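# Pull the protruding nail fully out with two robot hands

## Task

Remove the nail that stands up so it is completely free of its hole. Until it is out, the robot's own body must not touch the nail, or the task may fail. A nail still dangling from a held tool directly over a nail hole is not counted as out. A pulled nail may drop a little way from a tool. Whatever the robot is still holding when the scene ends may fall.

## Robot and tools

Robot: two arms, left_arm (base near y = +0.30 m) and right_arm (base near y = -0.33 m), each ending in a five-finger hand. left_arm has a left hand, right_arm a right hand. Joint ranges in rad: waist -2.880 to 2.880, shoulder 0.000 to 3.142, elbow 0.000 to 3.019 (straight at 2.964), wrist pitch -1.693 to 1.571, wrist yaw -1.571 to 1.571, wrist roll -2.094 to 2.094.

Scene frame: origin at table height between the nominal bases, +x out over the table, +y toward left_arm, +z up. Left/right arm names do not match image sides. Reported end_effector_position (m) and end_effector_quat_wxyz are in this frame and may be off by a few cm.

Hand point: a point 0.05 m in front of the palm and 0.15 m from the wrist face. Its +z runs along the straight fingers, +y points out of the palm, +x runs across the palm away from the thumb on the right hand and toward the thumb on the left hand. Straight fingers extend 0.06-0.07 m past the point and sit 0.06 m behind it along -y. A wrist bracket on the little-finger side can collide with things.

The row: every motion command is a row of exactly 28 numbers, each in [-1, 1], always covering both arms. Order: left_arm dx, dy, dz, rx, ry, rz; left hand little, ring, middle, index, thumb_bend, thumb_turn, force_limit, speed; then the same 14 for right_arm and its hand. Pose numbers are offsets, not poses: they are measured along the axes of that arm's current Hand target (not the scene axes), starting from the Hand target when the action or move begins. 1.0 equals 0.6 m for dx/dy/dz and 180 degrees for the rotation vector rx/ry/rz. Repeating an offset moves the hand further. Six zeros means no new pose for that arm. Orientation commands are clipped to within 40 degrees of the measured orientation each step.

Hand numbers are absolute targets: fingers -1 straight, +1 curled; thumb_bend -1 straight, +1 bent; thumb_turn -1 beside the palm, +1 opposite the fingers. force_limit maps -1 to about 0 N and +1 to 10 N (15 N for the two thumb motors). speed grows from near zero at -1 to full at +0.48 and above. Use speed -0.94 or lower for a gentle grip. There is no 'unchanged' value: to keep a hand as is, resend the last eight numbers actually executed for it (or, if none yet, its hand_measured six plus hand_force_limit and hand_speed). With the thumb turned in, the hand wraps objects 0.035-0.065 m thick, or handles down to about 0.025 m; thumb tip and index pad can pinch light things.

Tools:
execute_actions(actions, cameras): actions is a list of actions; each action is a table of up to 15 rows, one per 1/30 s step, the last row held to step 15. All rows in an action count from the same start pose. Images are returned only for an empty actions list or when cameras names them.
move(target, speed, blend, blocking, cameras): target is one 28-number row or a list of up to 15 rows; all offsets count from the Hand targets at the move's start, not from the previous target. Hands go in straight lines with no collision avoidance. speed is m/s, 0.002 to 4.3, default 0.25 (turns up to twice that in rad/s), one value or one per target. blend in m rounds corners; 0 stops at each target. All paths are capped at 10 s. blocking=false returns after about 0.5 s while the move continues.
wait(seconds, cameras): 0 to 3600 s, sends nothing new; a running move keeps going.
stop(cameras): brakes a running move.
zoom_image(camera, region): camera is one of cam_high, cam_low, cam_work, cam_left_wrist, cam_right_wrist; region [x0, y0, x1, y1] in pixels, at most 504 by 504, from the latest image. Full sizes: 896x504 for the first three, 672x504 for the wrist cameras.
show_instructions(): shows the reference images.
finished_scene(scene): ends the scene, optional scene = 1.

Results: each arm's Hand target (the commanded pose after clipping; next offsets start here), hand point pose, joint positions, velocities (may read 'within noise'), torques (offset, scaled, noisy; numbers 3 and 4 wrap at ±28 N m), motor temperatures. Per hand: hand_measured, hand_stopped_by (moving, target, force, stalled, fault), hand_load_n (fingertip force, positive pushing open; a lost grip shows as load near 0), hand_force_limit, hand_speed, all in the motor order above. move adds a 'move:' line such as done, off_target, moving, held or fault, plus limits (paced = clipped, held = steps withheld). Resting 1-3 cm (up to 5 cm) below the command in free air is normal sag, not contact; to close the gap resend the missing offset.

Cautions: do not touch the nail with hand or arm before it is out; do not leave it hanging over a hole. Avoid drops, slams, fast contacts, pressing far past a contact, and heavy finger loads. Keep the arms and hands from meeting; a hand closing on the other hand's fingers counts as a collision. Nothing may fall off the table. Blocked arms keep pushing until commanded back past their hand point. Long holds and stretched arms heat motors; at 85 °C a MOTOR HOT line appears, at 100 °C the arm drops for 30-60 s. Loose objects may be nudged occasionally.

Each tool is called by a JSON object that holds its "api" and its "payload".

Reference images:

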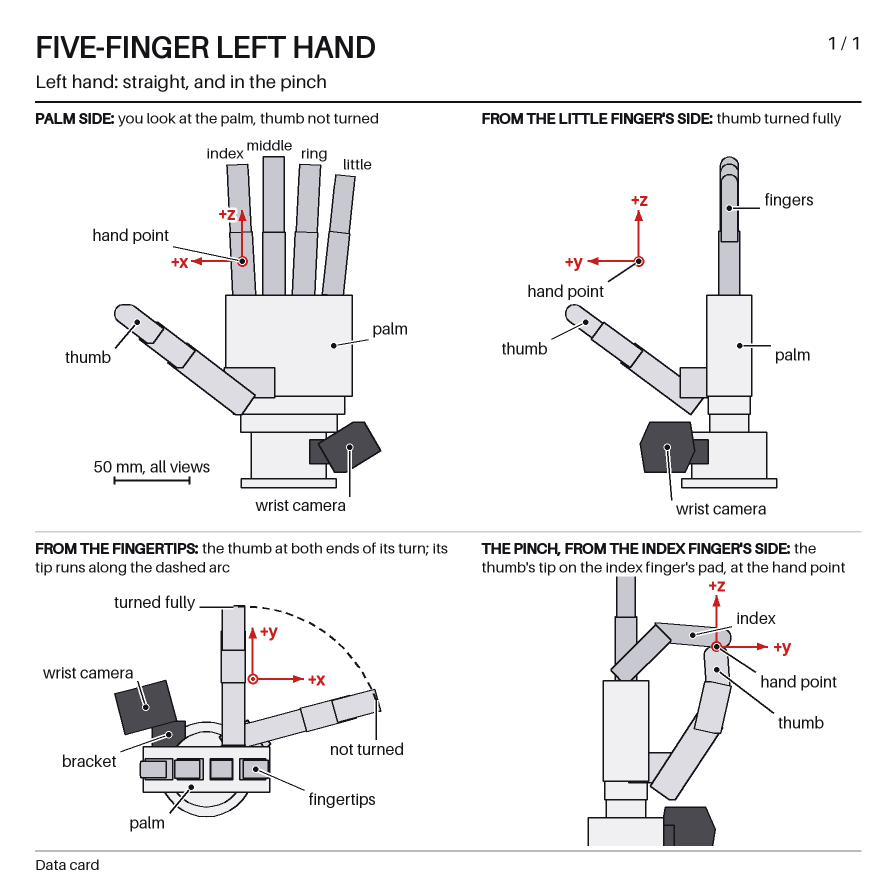

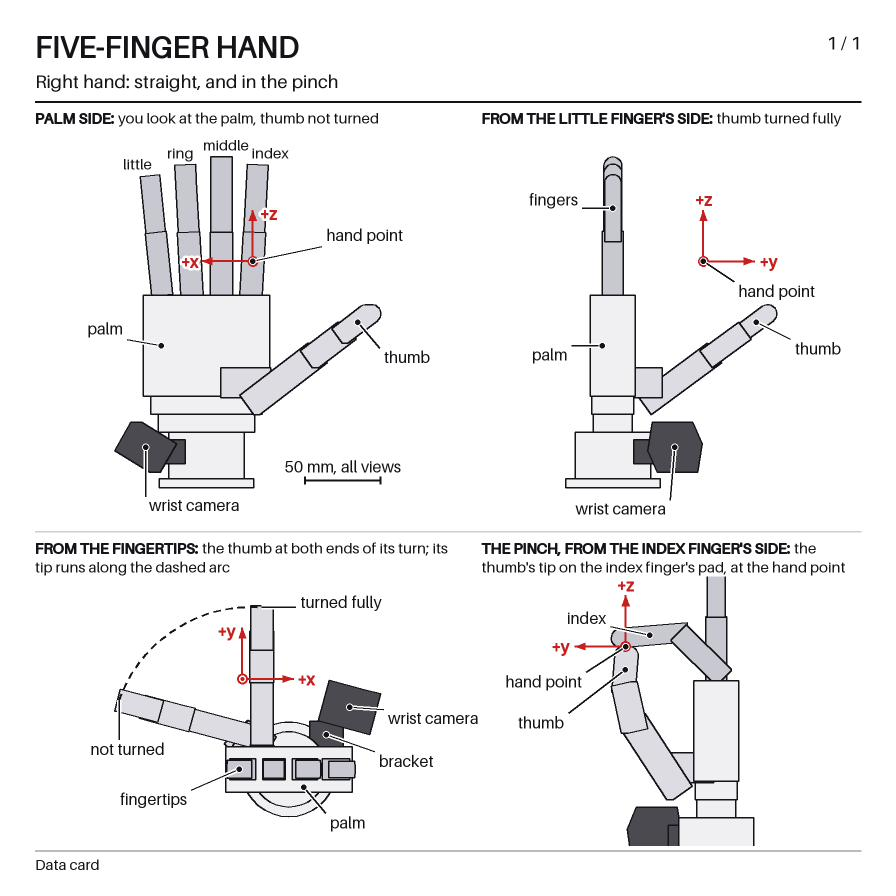

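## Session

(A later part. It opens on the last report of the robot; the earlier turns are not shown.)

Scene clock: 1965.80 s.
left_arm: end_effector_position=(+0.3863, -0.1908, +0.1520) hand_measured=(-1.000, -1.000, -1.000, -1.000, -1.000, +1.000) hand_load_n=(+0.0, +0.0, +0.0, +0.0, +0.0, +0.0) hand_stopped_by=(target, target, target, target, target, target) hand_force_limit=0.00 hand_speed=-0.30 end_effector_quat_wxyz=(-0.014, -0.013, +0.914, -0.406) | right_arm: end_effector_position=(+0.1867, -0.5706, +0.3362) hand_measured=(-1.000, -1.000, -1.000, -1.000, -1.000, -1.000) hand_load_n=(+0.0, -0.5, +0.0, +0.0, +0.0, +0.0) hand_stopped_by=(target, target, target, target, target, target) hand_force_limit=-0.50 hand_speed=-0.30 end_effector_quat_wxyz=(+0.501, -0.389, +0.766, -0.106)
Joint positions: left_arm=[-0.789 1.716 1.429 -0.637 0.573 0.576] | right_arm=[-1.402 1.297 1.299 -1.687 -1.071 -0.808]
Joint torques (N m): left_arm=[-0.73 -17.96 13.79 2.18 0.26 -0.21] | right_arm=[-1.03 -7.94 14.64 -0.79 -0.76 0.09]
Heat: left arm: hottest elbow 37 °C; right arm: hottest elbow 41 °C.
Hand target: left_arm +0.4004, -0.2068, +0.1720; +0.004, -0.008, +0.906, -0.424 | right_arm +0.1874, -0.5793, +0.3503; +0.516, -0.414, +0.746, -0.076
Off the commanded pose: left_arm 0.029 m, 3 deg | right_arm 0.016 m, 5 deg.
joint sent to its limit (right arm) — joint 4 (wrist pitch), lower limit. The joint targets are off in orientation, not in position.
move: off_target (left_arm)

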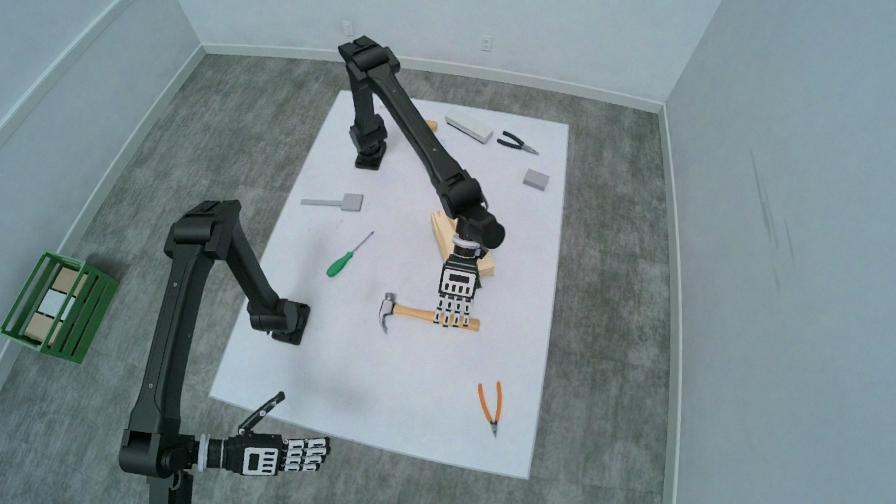

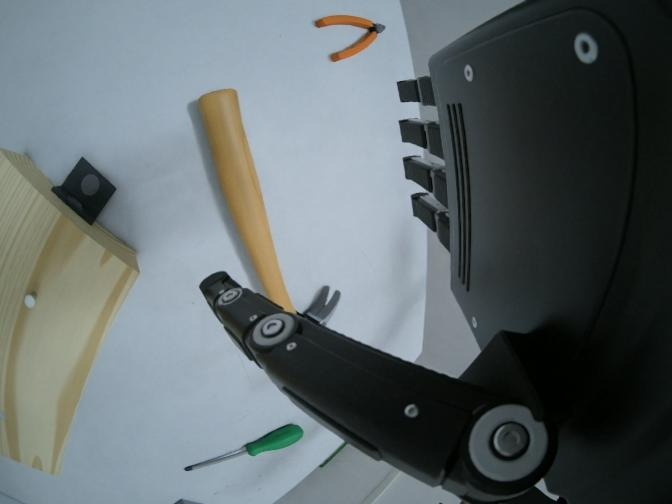

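{"api": "move", "payload": {"target": [0.0006,0.1063,0.1327,0,0,0,-1,-1,-1,-1,-1,1,0,-0.3, 0,0,0,0,0,0,-1,-1,-1,-1,-1,-1,-0.5,-0.3], "speed": 0.1, "cameras": ["cam_high","cam_left_wrist","cam_work"]}}

{"api": "zoom_image", "payload": {"camera": "cam_high", "region": [360, 200, 540, 380]}}

Scene clock: 1982.43 s.
left_arm: end_effector_position=(+0.4044, -0.2214, +0.0778) hand_measured=(-1.000, -1.000, -1.000, -1.000, -1.000, +1.000) hand_load_n=(+0.0, +0.0, +0.0, +0.0, +0.0, +0.0) hand_stopped_by=(target, target, target, target, target, target) hand_force_limit=0.00 hand_speed=-0.30 end_effector_quat_wxyz=(+0.005, -0.008, +0.906, -0.422) | right_arm: end_effector_position=(+0.1867, -0.5706, +0.3362) hand_measured=(-1.000, -1.000, -1.000, -1.000, -1.000, -1.000) hand_load_n=(+0.0, +0.0, +0.0, +0.0, +0.0, +0.0) hand_stopped_by=(target, target, target, target, target, target) hand_force_limit=-0.50 hand_speed=-0.30 end_effector_quat_wxyz=(+0.501, -0.389, +0.766, -0.106)
Joint positions: left_arm=[-0.806 1.842 1.381 -0.399 0.556 0.553] | right_arm=[-1.402 1.297 1.299 -1.687 -1.071 -0.808]
Joint torques (N m): left_arm=[-1.79 -18.96 8.5 2.39 0.21 -0.19] | right_arm=[-0.67 -8.41 14.65 -0.79 -0.84 0.04]
Heat: left arm: hottest elbow 36 °C; right arm: hottest elbow 41 °C.
Hand target: left_arm +0.4004, -0.2271, +0.0719; +0.004, -0.008, +0.906, -0.423 | right_arm +0.1874, -0.5793, +0.3503; +0.516, -0.414, +0.746, -0.076
Off the commanded pose: left_arm 0.009 m, 0 deg | right_arm 0.016 m, 5 deg.
joint sent to its limit (right arm) — joint 4 (wrist pitch), lower limit. The joint targets are off in orientation, not in position.
move: done
Images, in order (width x height): cam_high 896x504, cam_work 896x504, cam_left_wrist 672x504.

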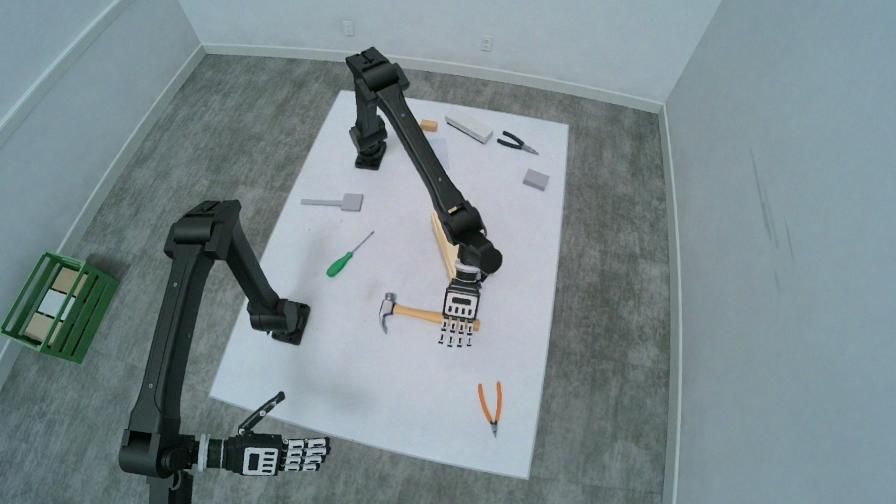

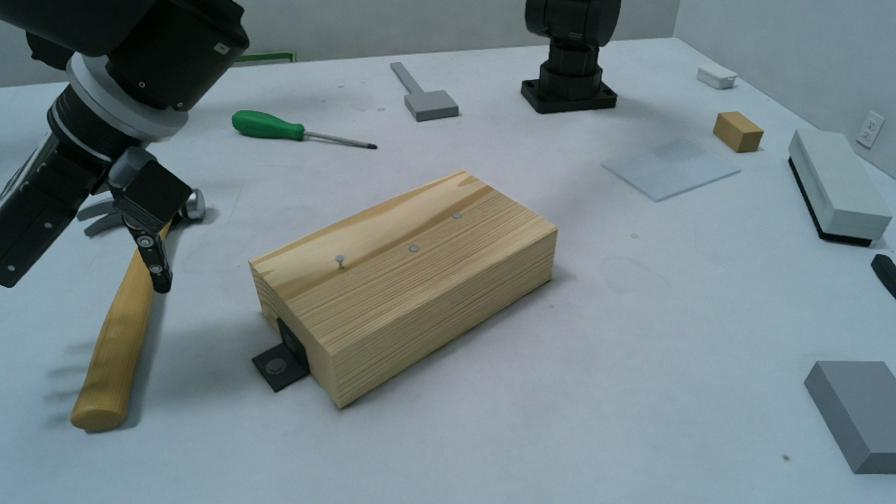

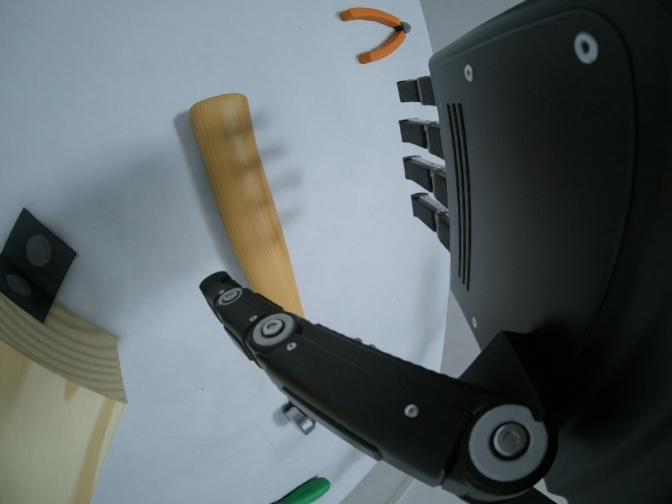

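Scaled by 2.800 from the camera's image (finer frame: 1280x720).

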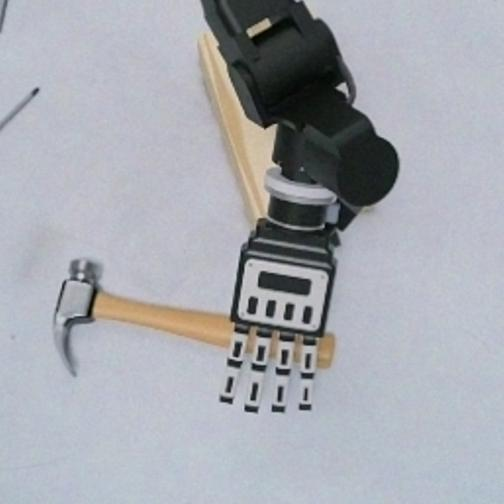

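{"api": "move", "payload": {"target": [[0.0066,0.0806,0.0492,0,0,0,-1,-1,-1,-1,-1,1,-0.5,-0.8, 0,0,0,0,0,0,-1,-1,-1,-1,-1,-1,-0.5,-0.3],[0.0066,0.0806,0.0492,0,0,0,0.3,0.3,0.3,0.3,0.2,1,-0.5,-0.8, 0,0,0,0,0,0,-1,-1,-1,-1,-1,-1,-0.5,-0.3]], "speed": 0.06, "cameras": ["cam_left_wrist","cam_work"]}}

Scene clock: 1996.63 s.
left_arm: end_effector_position=(+0.4004, -0.2175, +0.0254) hand_measured=(+0.070, -0.004, -0.024, -0.022, -0.500, +1.000) hand_load_n=(+2.5, +3.0, +4.0, +2.0, +8.0, +2.0) hand_stopped_by=(force, force, force, force, force, target) hand_force_limit=-0.50 hand_speed=-0.80 end_effector_quat_wxyz=(+0.009, -0.007, +0.904, -0.426) | right_arm: end_effector_position=(+0.1867, -0.5706, +0.3362) hand_measured=(-1.000, -1.000, -1.000, -1.000, -1.000, -1.000) hand_load_n=(+0.0, +0.0, +0.0, +0.0, +0.0, +0.0) hand_stopped_by=(target, target, target, target, target, target) hand_force_limit=-0.50 hand_speed=-0.30 end_effector_quat_wxyz=(+0.501, -0.389, +0.766, -0.106)
Joint positions: left_arm=[-0.806 1.893 1.297 -0.25 0.556 0.553] | right_arm=[-1.402 1.297 1.299 -1.687 -1.071 -0.808]
Joint torques (N m): left_arm=[-1.49 -18.37 8.03 1.84 0.35 -0.13] | right_arm=[-0.97 -7.71 14.42 -0.64 -0.75 0.07]
Heat: left arm: hottest elbow 36 °C; right arm: hottest elbow 42 °C.
Hand target: left_arm +0.3963, -0.2188, +0.0158; +0.004, -0.008, +0.906, -0.423 | right_arm +0.1874, -0.5793, +0.3503; +0.516, -0.414, +0.746, -0.076
Off the commanded pose: left_arm 0.010 m, 1 deg | right_arm 0.016 m, 5 deg.
joint sent to its limit (right arm) — joint 4 (wrist pitch), lower limit. The joint targets are off in orientation, not in position.
move: done
Images, in order (width x height): cam_work 896x504, cam_left_wrist 672x504.

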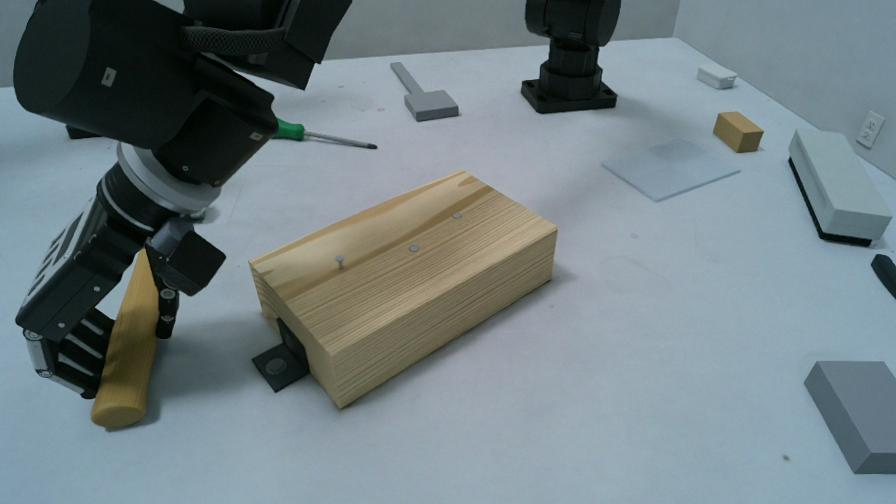

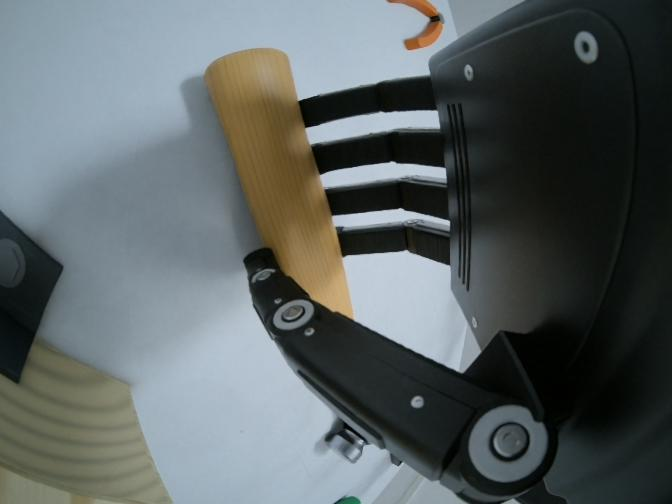

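{"api": "move", "payload": {"target": [[0,-0.0255,-0.0214,0,0,0,0.3,0.3,0.3,0.3,0.2,1,-0.5,-0.8, 0,0,0,0,0,0,-1,-1,-1,-1,-1,-1,-0.5,-0.3],[0,-0.0255,-0.0214,0,0,0,0.4,0.7,0.7,0.7,0.25,1,-0.1,-0.85, 0,0,0,0,0,0,-1,-1,-1,-1,-1,-1,-0.5,-0.3]], "speed": 0.04, "cameras": ["cam_left_wrist","cam_high"]}}

Scene clock: 2006.63 s.
left_arm: end_effector_position=(+0.3977, -0.2144, +0.0248) hand_measured=(+0.108, +0.020, -0.012, -0.012, -0.502, +1.000) hand_load_n=(+3.0, +5.5, +4.5, +4.0, +12.5, +6.0) hand_stopped_by=(force, force, force, force, force, target) hand_force_limit=-0.10 hand_speed=-0.85 end_effector_quat_wxyz=(+0.005, -0.009, +0.907, -0.421) | right_arm: end_effector_position=(+0.1867, -0.5706, +0.3362) hand_measured=(-1.000, -1.000, -1.000, -1.000, -1.000, -1.000) hand_load_n=(+0.0, +0.0, +0.0, +0.0, +0.0, -0.5) hand_stopped_by=(target, target, target, target, target, target) hand_force_limit=-0.50 hand_speed=-0.30 end_effector_quat_wxyz=(+0.501, -0.389, +0.766, -0.106)
Joint positions: left_arm=[-0.806 1.891 1.297 -0.27 0.555 0.553] | right_arm=[-1.402 1.297 1.299 -1.687 -1.071 -0.808]
Joint torques (N m): left_arm=[-1.67 -21.01 9.5 1.09 0.44 -0.12] | right_arm=[-0.85 -7.82 14.78 -0.75 -0.78 0.04]
Heat: left arm: hottest elbow 35 °C; right arm: hottest elbow 42 °C.
Hand target: left_arm +0.3963, -0.2187, +0.0358; +0.004, -0.008, +0.906, -0.423 | right_arm +0.1874, -0.5793, +0.3503; +0.516, -0.414, +0.746, -0.076
Off the commanded pose: left_arm 0.012 m, 0 deg | right_arm 0.016 m, 5 deg.
joint sent to its limit (right arm) — joint 4 (wrist pitch), lower limit. The joint targets are off in orientation, not in position.
move: off_target (left_arm); target 2's new numbers were sent with left_arm's hand 0.012 m and 0 deg from that target
Images, in order (width x height): cam_high 896x504, cam_left_wrist 672x504.

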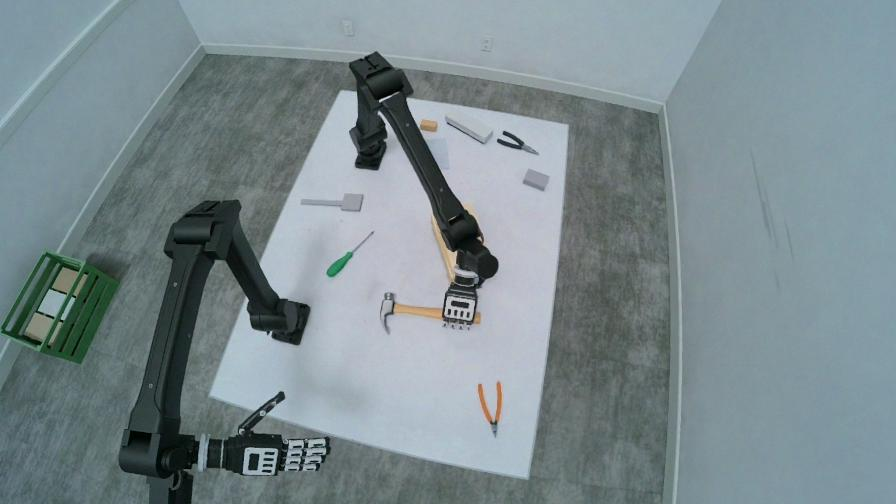

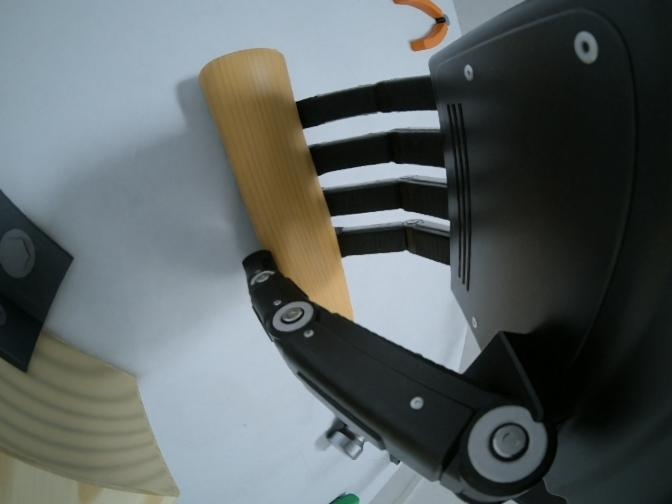

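{"api": "move", "payload": {"target": [0.0765,-0.1543,-0.1377,0,-0.161,0.1915,0.4,0.7,0.7,0.7,0.25,1,-0.1,-0.85, 0,0,0,0,0,0,-1,-1,-1,-1,-1,-1,-0.5,-0.3], "speed": 0.08, "cameras": ["cam_left_wrist","cam_high","cam_work"]}}

Scene clock: 2022.60 s.
left_arm: end_effector_position=(+0.3455, -0.2131, +0.1390) hand_measured=(+0.108, +0.020, -0.012, -0.012, -0.502, +1.000) hand_load_n=(+0.5, +4.5, +4.5, +4.5, +12.0, +6.5) hand_stopped_by=(force, force, force, force, force, target) hand_force_limit=-0.10 hand_speed=-0.85 end_effector_quat_wxyz=(+0.328, +0.144, +0.854, -0.378) | right_arm: end_effector_position=(+0.1867, -0.5706, +0.3362) hand_measured=(-1.000, -1.000, -1.000, -1.000, -1.000, -1.000) hand_load_n=(+0.0, +0.0, +0.0, +0.0, +0.0, -0.5) hand_stopped_by=(target, target, target, target, target, target) hand_force_limit=-0.50 hand_speed=-0.30 end_effector_quat_wxyz=(+0.501, -0.389, +0.766, -0.106)
Joint positions: left_arm=[-1.083 1.516 1.017 -0.024 -0.036 0.861] | right_arm=[-1.402 1.297 1.299 -1.687 -1.071 -0.808]
Joint torques (N m): left_arm=[-1.03 -16.91 8.96 3.1 -0.51 0.31] | right_arm=[-1.44 -7.94 14.57 -0.76 -0.79 0.08]
Heat: left arm: hottest elbow 35 °C; right arm: hottest elbow 42 °C.
Hand target: left_arm +0.3504, -0.2155, +0.1598; +0.351, +0.154, +0.838, -0.388 | right_arm +0.1874, -0.5793, +0.3503; +0.516, -0.414, +0.746, -0.076
Off the commanded pose: left_arm 0.021 m, 4 deg | right_arm 0.016 m, 5 deg.
joint sent to its limit (right arm) — joint 4 (wrist pitch), lower limit. The joint targets are off in orientation, not in position.
move: off_target (left_arm)
Images, in order (width x height): cam_high 896x504, cam_work 896x504, cam_left_wrist 672x504.

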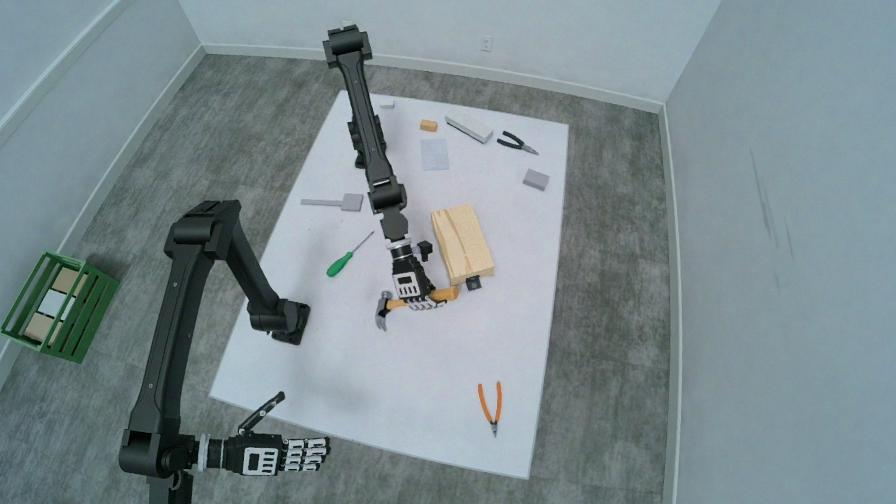

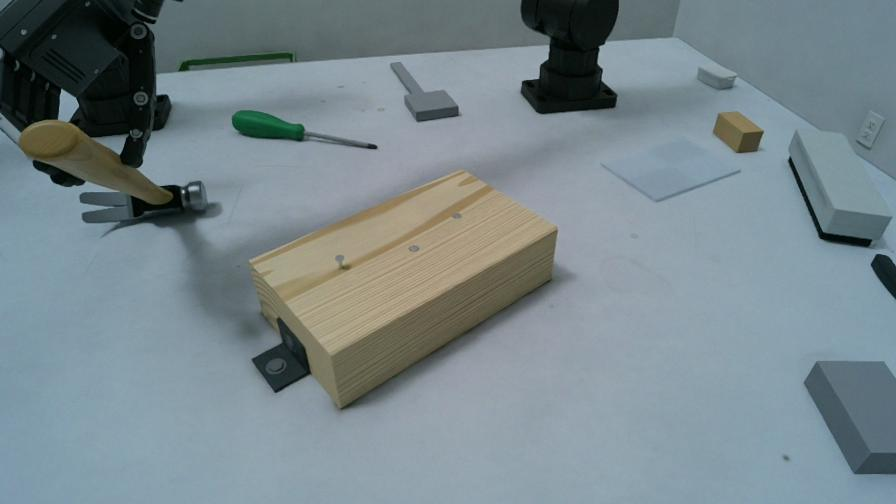

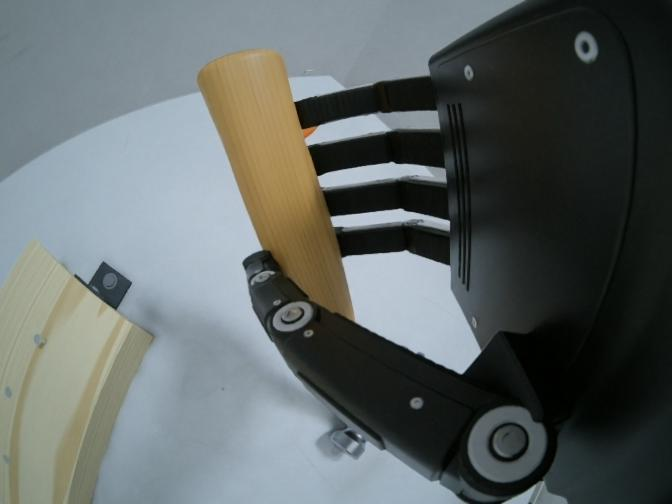

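{"api": "move", "payload": {"target": [0.0825,-0.1418,-0.127,0,-0.161,0.1915,0.4,0.7,0.7,0.7,0.25,1,-0.1,-0.85, 0,0,0,0,0,0,-1,-1,-1,-1,-1,-1,-0.5,-0.3], "speed": 0.08, "cameras": ["cam_left_wrist","cam_high","cam_work"]}}

{"api": "zoom_image", "payload": {"camera": "cam_high", "region": [340, 200, 500, 360]}}

Scene clock: 2037.83 s.
left_arm: end_effector_position=(+0.2360, -0.2107, +0.1876) hand_measured=(+0.110, +0.020, -0.012, -0.010, -0.502, +1.000) hand_load_n=(+0.0, +4.5, +4.5, +3.0, +10.5, +5.0) hand_stopped_by=(force, force, force, force, force, target) hand_force_limit=-0.10 hand_speed=-0.85 end_effector_quat_wxyz=(+0.629, +0.298, +0.659, -0.285) | right_arm: end_effector_position=(+0.1867, -0.5706, +0.3362) hand_measured=(-1.000, -1.000, -1.000, -1.000, -1.000, -1.000) hand_load_n=(+0.0, +0.0, +0.0, +0.0, +0.0, -0.5) hand_stopped_by=(target, target, target, target, target, target) hand_force_limit=-0.50 hand_speed=-0.30 end_effector_quat_wxyz=(+0.501, -0.389, +0.766, -0.106)
Joint positions: left_arm=[-1.491 1.522 0.707 0.759 -0.62 1.537] | right_arm=[-1.402 1.297 1.299 -1.687 -1.071 -0.808]
Joint torques (N m): left_arm=[-1.26 -12.92 8.09 3.62 -0.32 0.32] | right_arm=[-1.26 -8.12 14.56 -0.73 -0.76 0.07]
Heat: left arm: hottest elbow 34 °C; right arm: hottest elbow 42 °C.
Hand target: left_arm +0.2345, -0.2140, +0.2054; +0.645, +0.292, +0.643, -0.293 | right_arm +0.1874, -0.5793, +0.3503; +0.516, -0.414, +0.746, -0.076
Off the commanded pose: left_arm 0.018 m, 3 deg | right_arm 0.016 m, 5 deg.
joint sent to its limit (right arm) — joint 4 (wrist pitch), lower limit. The joint targets are off in orientation, not in position.
move: off_target (left_arm)
Images, in order (width x height): cam_high 896x504, cam_work 896x504, cam_left_wrist 672x504.

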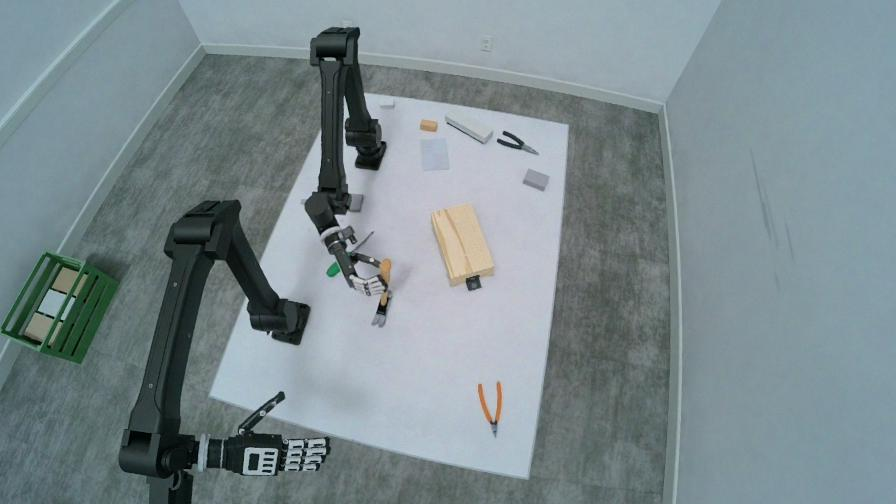

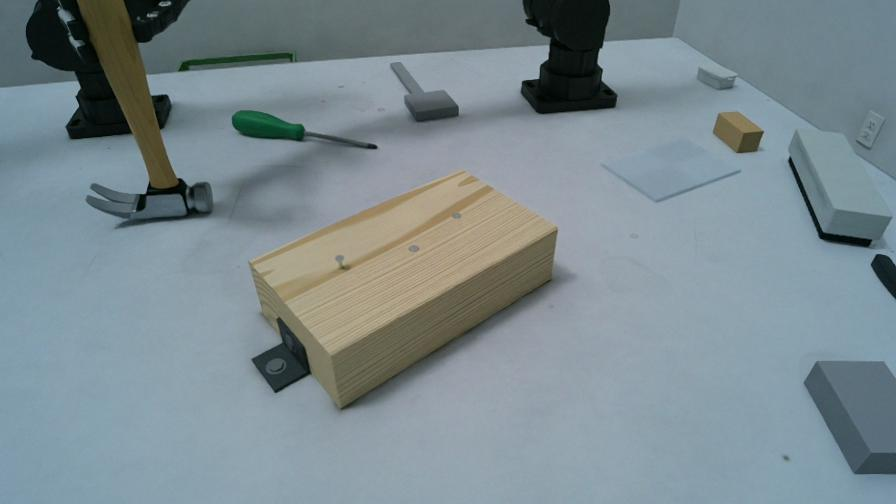

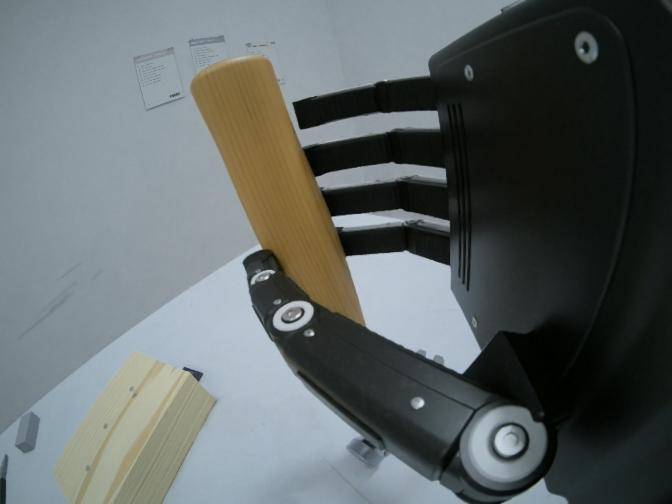

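Scaled by 3.150 from the camera's image (finer frame: 1280x720).

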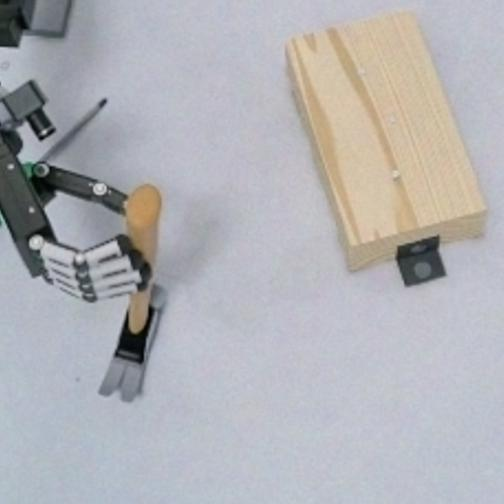

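{"api": "move", "payload": {"target": [0,-0.0817,0,0,0,0.1,0.4,0.7,0.7,0.7,0.25,1,-0.1,-0.85, 0,0,0,0,0,0,-1,-1,-1,-1,-1,-1,-0.5,-0.3], "speed": 0.06, "cameras": ["cam_left_wrist","cam_high","cam_work"]}}

{"api": "zoom_image", "payload": {"camera": "cam_high", "region": [340, 200, 500, 360]}}

Scene clock: 2061.03 s.
left_arm: end_effector_position=(+0.2009, -0.2323, +0.1855) hand_measured=(+0.110, +0.022, -0.012, -0.012, -0.502, +1.000) hand_load_n=(+0.0, +0.0, +4.5, +6.5, +10.0, +6.5) hand_stopped_by=(force, force, force, force, force, target) hand_force_limit=-0.10 hand_speed=-0.85 end_effector_quat_wxyz=(+0.668, +0.396, +0.603, -0.185) | right_arm: end_effector_position=(+0.1867, -0.5706, +0.3362) hand_measured=(-1.000, -1.000, -1.000, -1.000, -1.000, -1.000) hand_load_n=(+0.0, +0.0, +0.0, +0.0, +0.0, +0.0) hand_stopped_by=(target, target, target, target, target, target) hand_force_limit=-0.50 hand_speed=-0.30 end_effector_quat_wxyz=(+0.501, -0.389, +0.766, -0.106)
Joint positions: left_arm=[-1.591 1.63 0.753 0.824 -0.72 1.846] | right_arm=[-1.402 1.297 1.299 -1.687 -1.071 -0.808]
Joint torques (N m): left_arm=[-1.67 -12.92 10.69 2.84 -0.43 0.42] | right_arm=[-1.32 -7.71 14.57 -0.65 -0.74 0.05]
Heat: left arm: hottest elbow 34 °C; right arm: hottest elbow 42 °C.
Hand target: left_arm +0.1974, -0.2462, +0.2054; +0.683, +0.389, +0.589, -0.189 | right_arm +0.1874, -0.5793, +0.3503; +0.516, -0.414, +0.746, -0.076
Off the commanded pose: left_arm 0.025 m, 3 deg | right_arm 0.016 m, 5 deg.
joint sent to its limit (right arm) — joint 4 (wrist pitch), lower limit. The joint targets are off in orientation, not in position.
move: off_target (left_arm)
Images, in order (width x height): cam_high 896x504, cam_work 896x504, cam_left_wrist 672x504.

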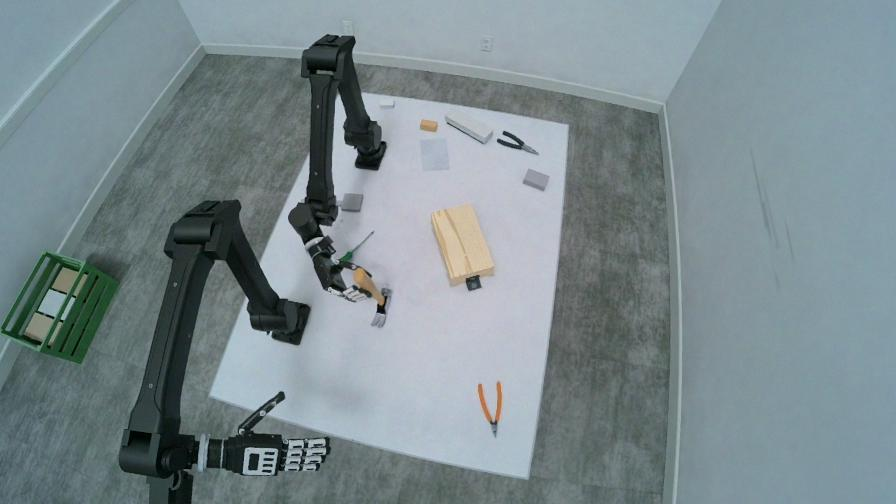

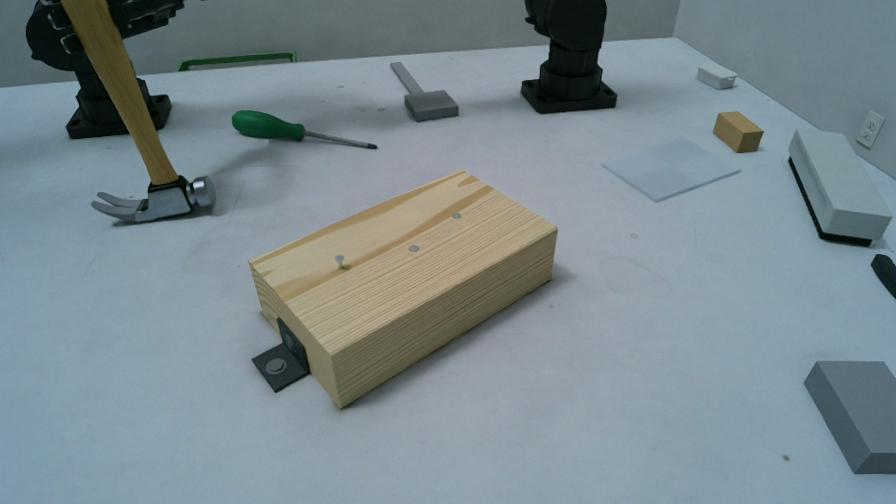

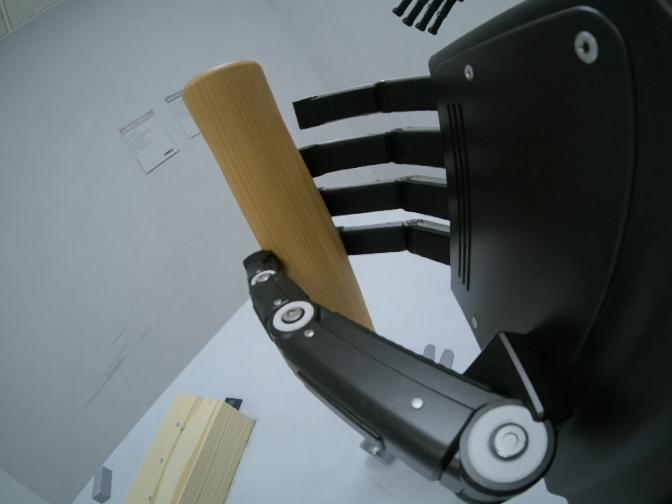

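Scaled by 3.150 from the camera's image (finer frame: 1280x720).

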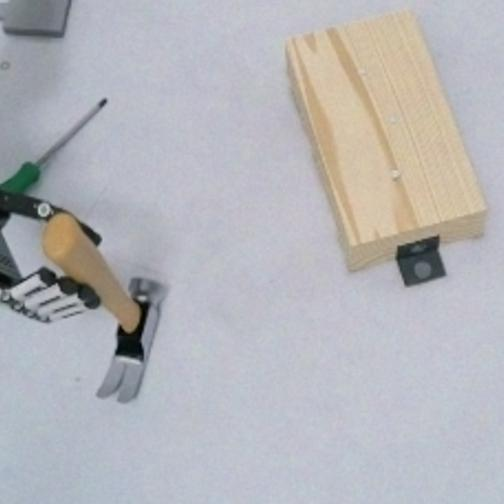

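{"api": "move", "payload": {"target": [0,0,0,0,0,0,-0.3,-0.12,-0.12,-0.12,-0.62,1,-0.1,-0.6, 0,0,0,0,0,0,-1,-1,-1,-1,-1,-1,-0.5,-0.3], "speed": 0.06, "cameras": ["cam_left_wrist","cam_high","cam_work"]}}

{"api": "zoom_image", "payload": {"camera": "cam_high", "region": [340, 200, 500, 360]}}

Scene clock: 2077.60 s.
left_arm: end_effector_position=(+0.2017, -0.2313, +0.1883) hand_measured=(-0.300, -0.120, -0.120, -0.120, -0.620, +1.000) hand_load_n=(+0.0, +0.0, +0.0, -0.5, +0.0, +0.0) hand_stopped_by=(target, target, target, target, target, target) hand_force_limit=-0.10 hand_speed=-0.60 end_effector_quat_wxyz=(+0.672, +0.402, +0.597, -0.174) | right_arm: end_effector_position=(+0.1867, -0.5706, +0.3362) hand_measured=(-1.000, -1.000, -1.000, -1.000, -1.000, -1.000) hand_load_n=(+0.0, -0.5, +0.0, -0.5, +0.0, +0.0) hand_stopped_by=(target, target, target, target, target, target) hand_force_limit=-0.50 hand_speed=-0.30 end_effector_quat_wxyz=(+0.501, -0.389, +0.766, -0.106)
Joint positions: left_arm=[-1.591 1.63 0.753 0.827 -0.725 1.877] | right_arm=[-1.402 1.297 1.299 -1.687 -1.071 -0.808]
Joint torques (N m): left_arm=[-1.49 -12.86 10.51 2.78 -0.17 0.08] | right_arm=[-1.61 -8.35 14.45 -0.92 -0.77 0.07]
Heat: left arm: hottest elbow 35 °C; right arm: hottest elbow 42 °C.
Hand target: left_arm +0.1974, -0.2462, +0.2054; +0.683, +0.389, +0.589, -0.189 | right_arm +0.1874, -0.5793, +0.3503; +0.516, -0.414, +0.746, -0.076
Off the commanded pose: left_arm 0.023 m, 3 deg | right_arm 0.016 m, 5 deg.
joint sent to its limit (right arm) — joint 4 (wrist pitch), lower limit. The joint targets are off in orientation, not in position.
move: done
Images, in order (width x height): cam_high 896x504, cam_work 896x504, cam_left_wrist 672x504.

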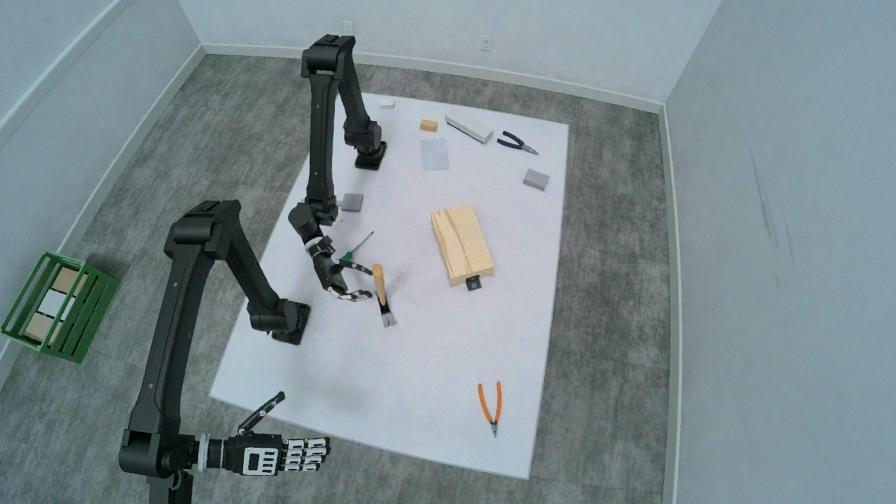

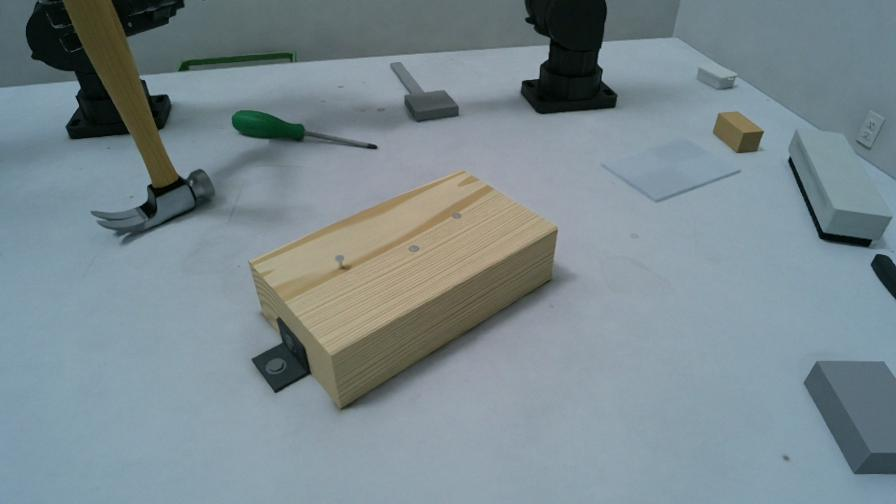

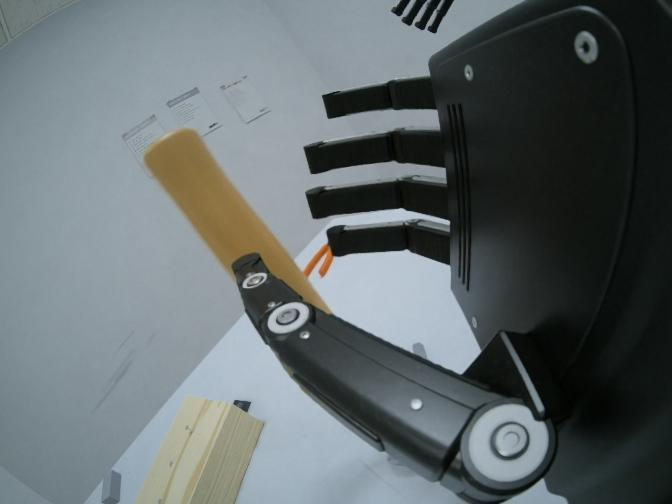

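Scaled by 3.150 from the camera's image (finer frame: 1280x720).

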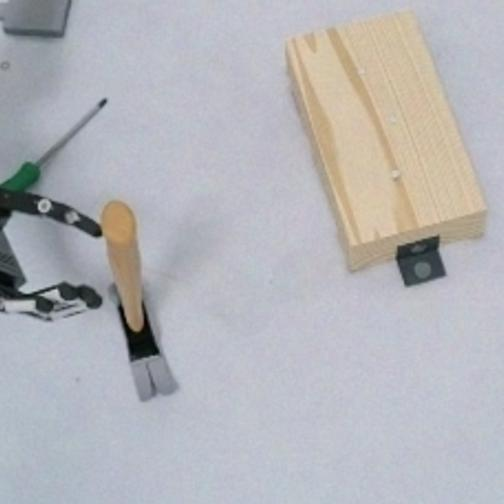

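{"api": "wait", "payload": {"seconds": 0.5, "cameras": ["cam_left_wrist","cam_high","cam_work"]}}

Scene clock: 2081.70 s.
left_arm: end_effector_position=(+0.2017, -0.2313, +0.1883) hand_measured=(-0.300, -0.120, -0.120, -0.120, -0.620, +1.000) hand_load_n=(+0.5, +0.0, +0.0, +0.0, +0.0, +0.0) hand_stopped_by=(target, target, target, target, target, target) hand_force_limit=-0.10 hand_speed=-0.60 end_effector_quat_wxyz=(+0.672, +0.402, +0.597, -0.174) | right_arm: end_effector_position=(+0.1867, -0.5706, +0.3362) hand_measured=(-1.000, -1.000, -1.000, -1.000, -1.000, -1.000) hand_load_n=(+0.0, +0.0, +0.0, +0.0, +0.0, +0.0) hand_stopped_by=(target, target, target, target, target, target) hand_force_limit=-0.50 hand_speed=-0.30 end_effector_quat_wxyz=(+0.501, -0.389, +0.766, -0.106)
Joint positions: left_arm=[-1.591 1.63 0.753 0.827 -0.725 1.877] | right_arm=[-1.402 1.297 1.299 -1.687 -1.071 -0.808]
Joint torques (N m): left_arm=[-1.44 -12.81 10.54 2.76 -0.15 0.06] | right_arm=[-1.32 -7.82 14.67 -0.85 -0.77 0.05]
Heat: left arm: hottest elbow 35 °C; right arm: hottest elbow 42 °C.
Hand target: left_arm +0.1974, -0.2462, +0.2054; +0.683, +0.389, +0.589, -0.189 | right_arm +0.1874, -0.5793, +0.3503; +0.516, -0.414, +0.746, -0.076
Off the commanded pose: left_arm 0.023 m, 3 deg | right_arm 0.016 m, 5 deg.
wait: 0.50 s; at rest from the start
Images, in order (width x height): cam_high 896x504, cam_work 896x504, cam_left_wrist 672x504.

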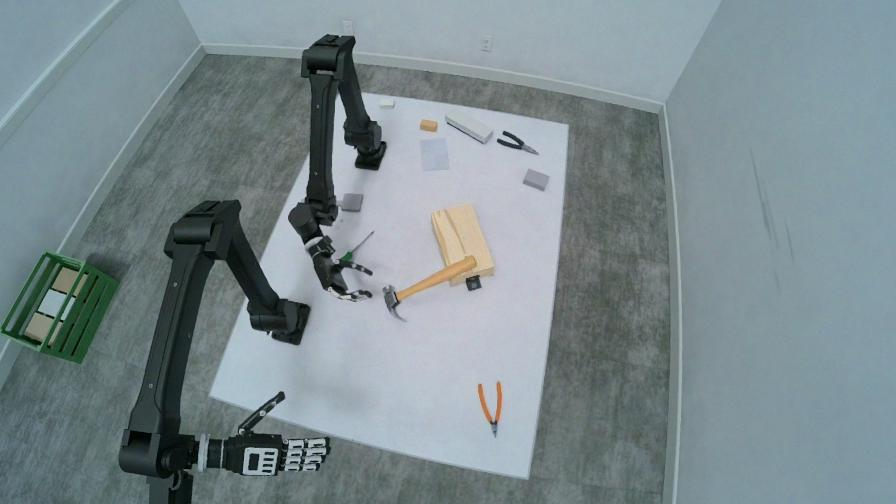

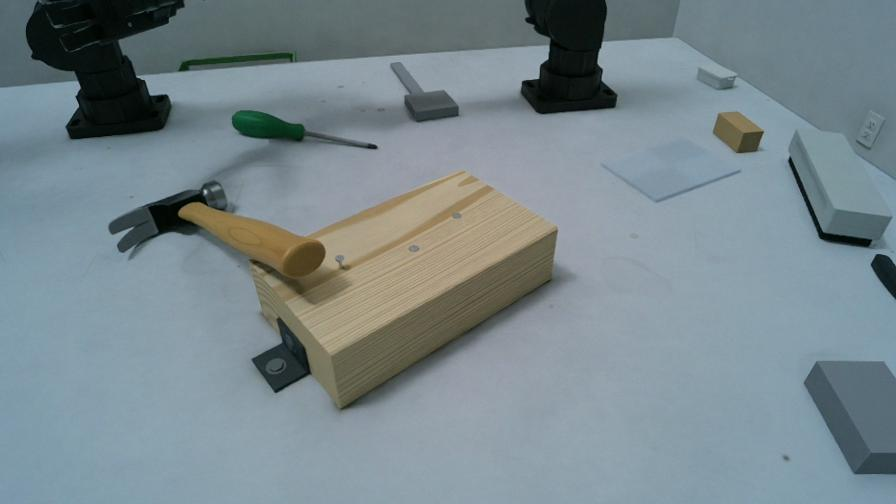

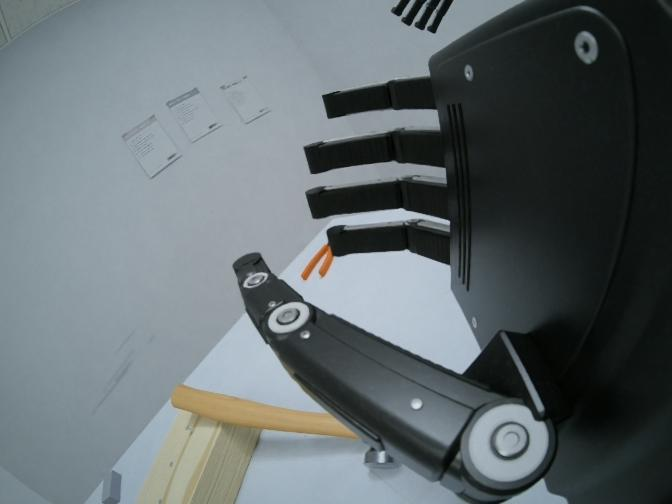

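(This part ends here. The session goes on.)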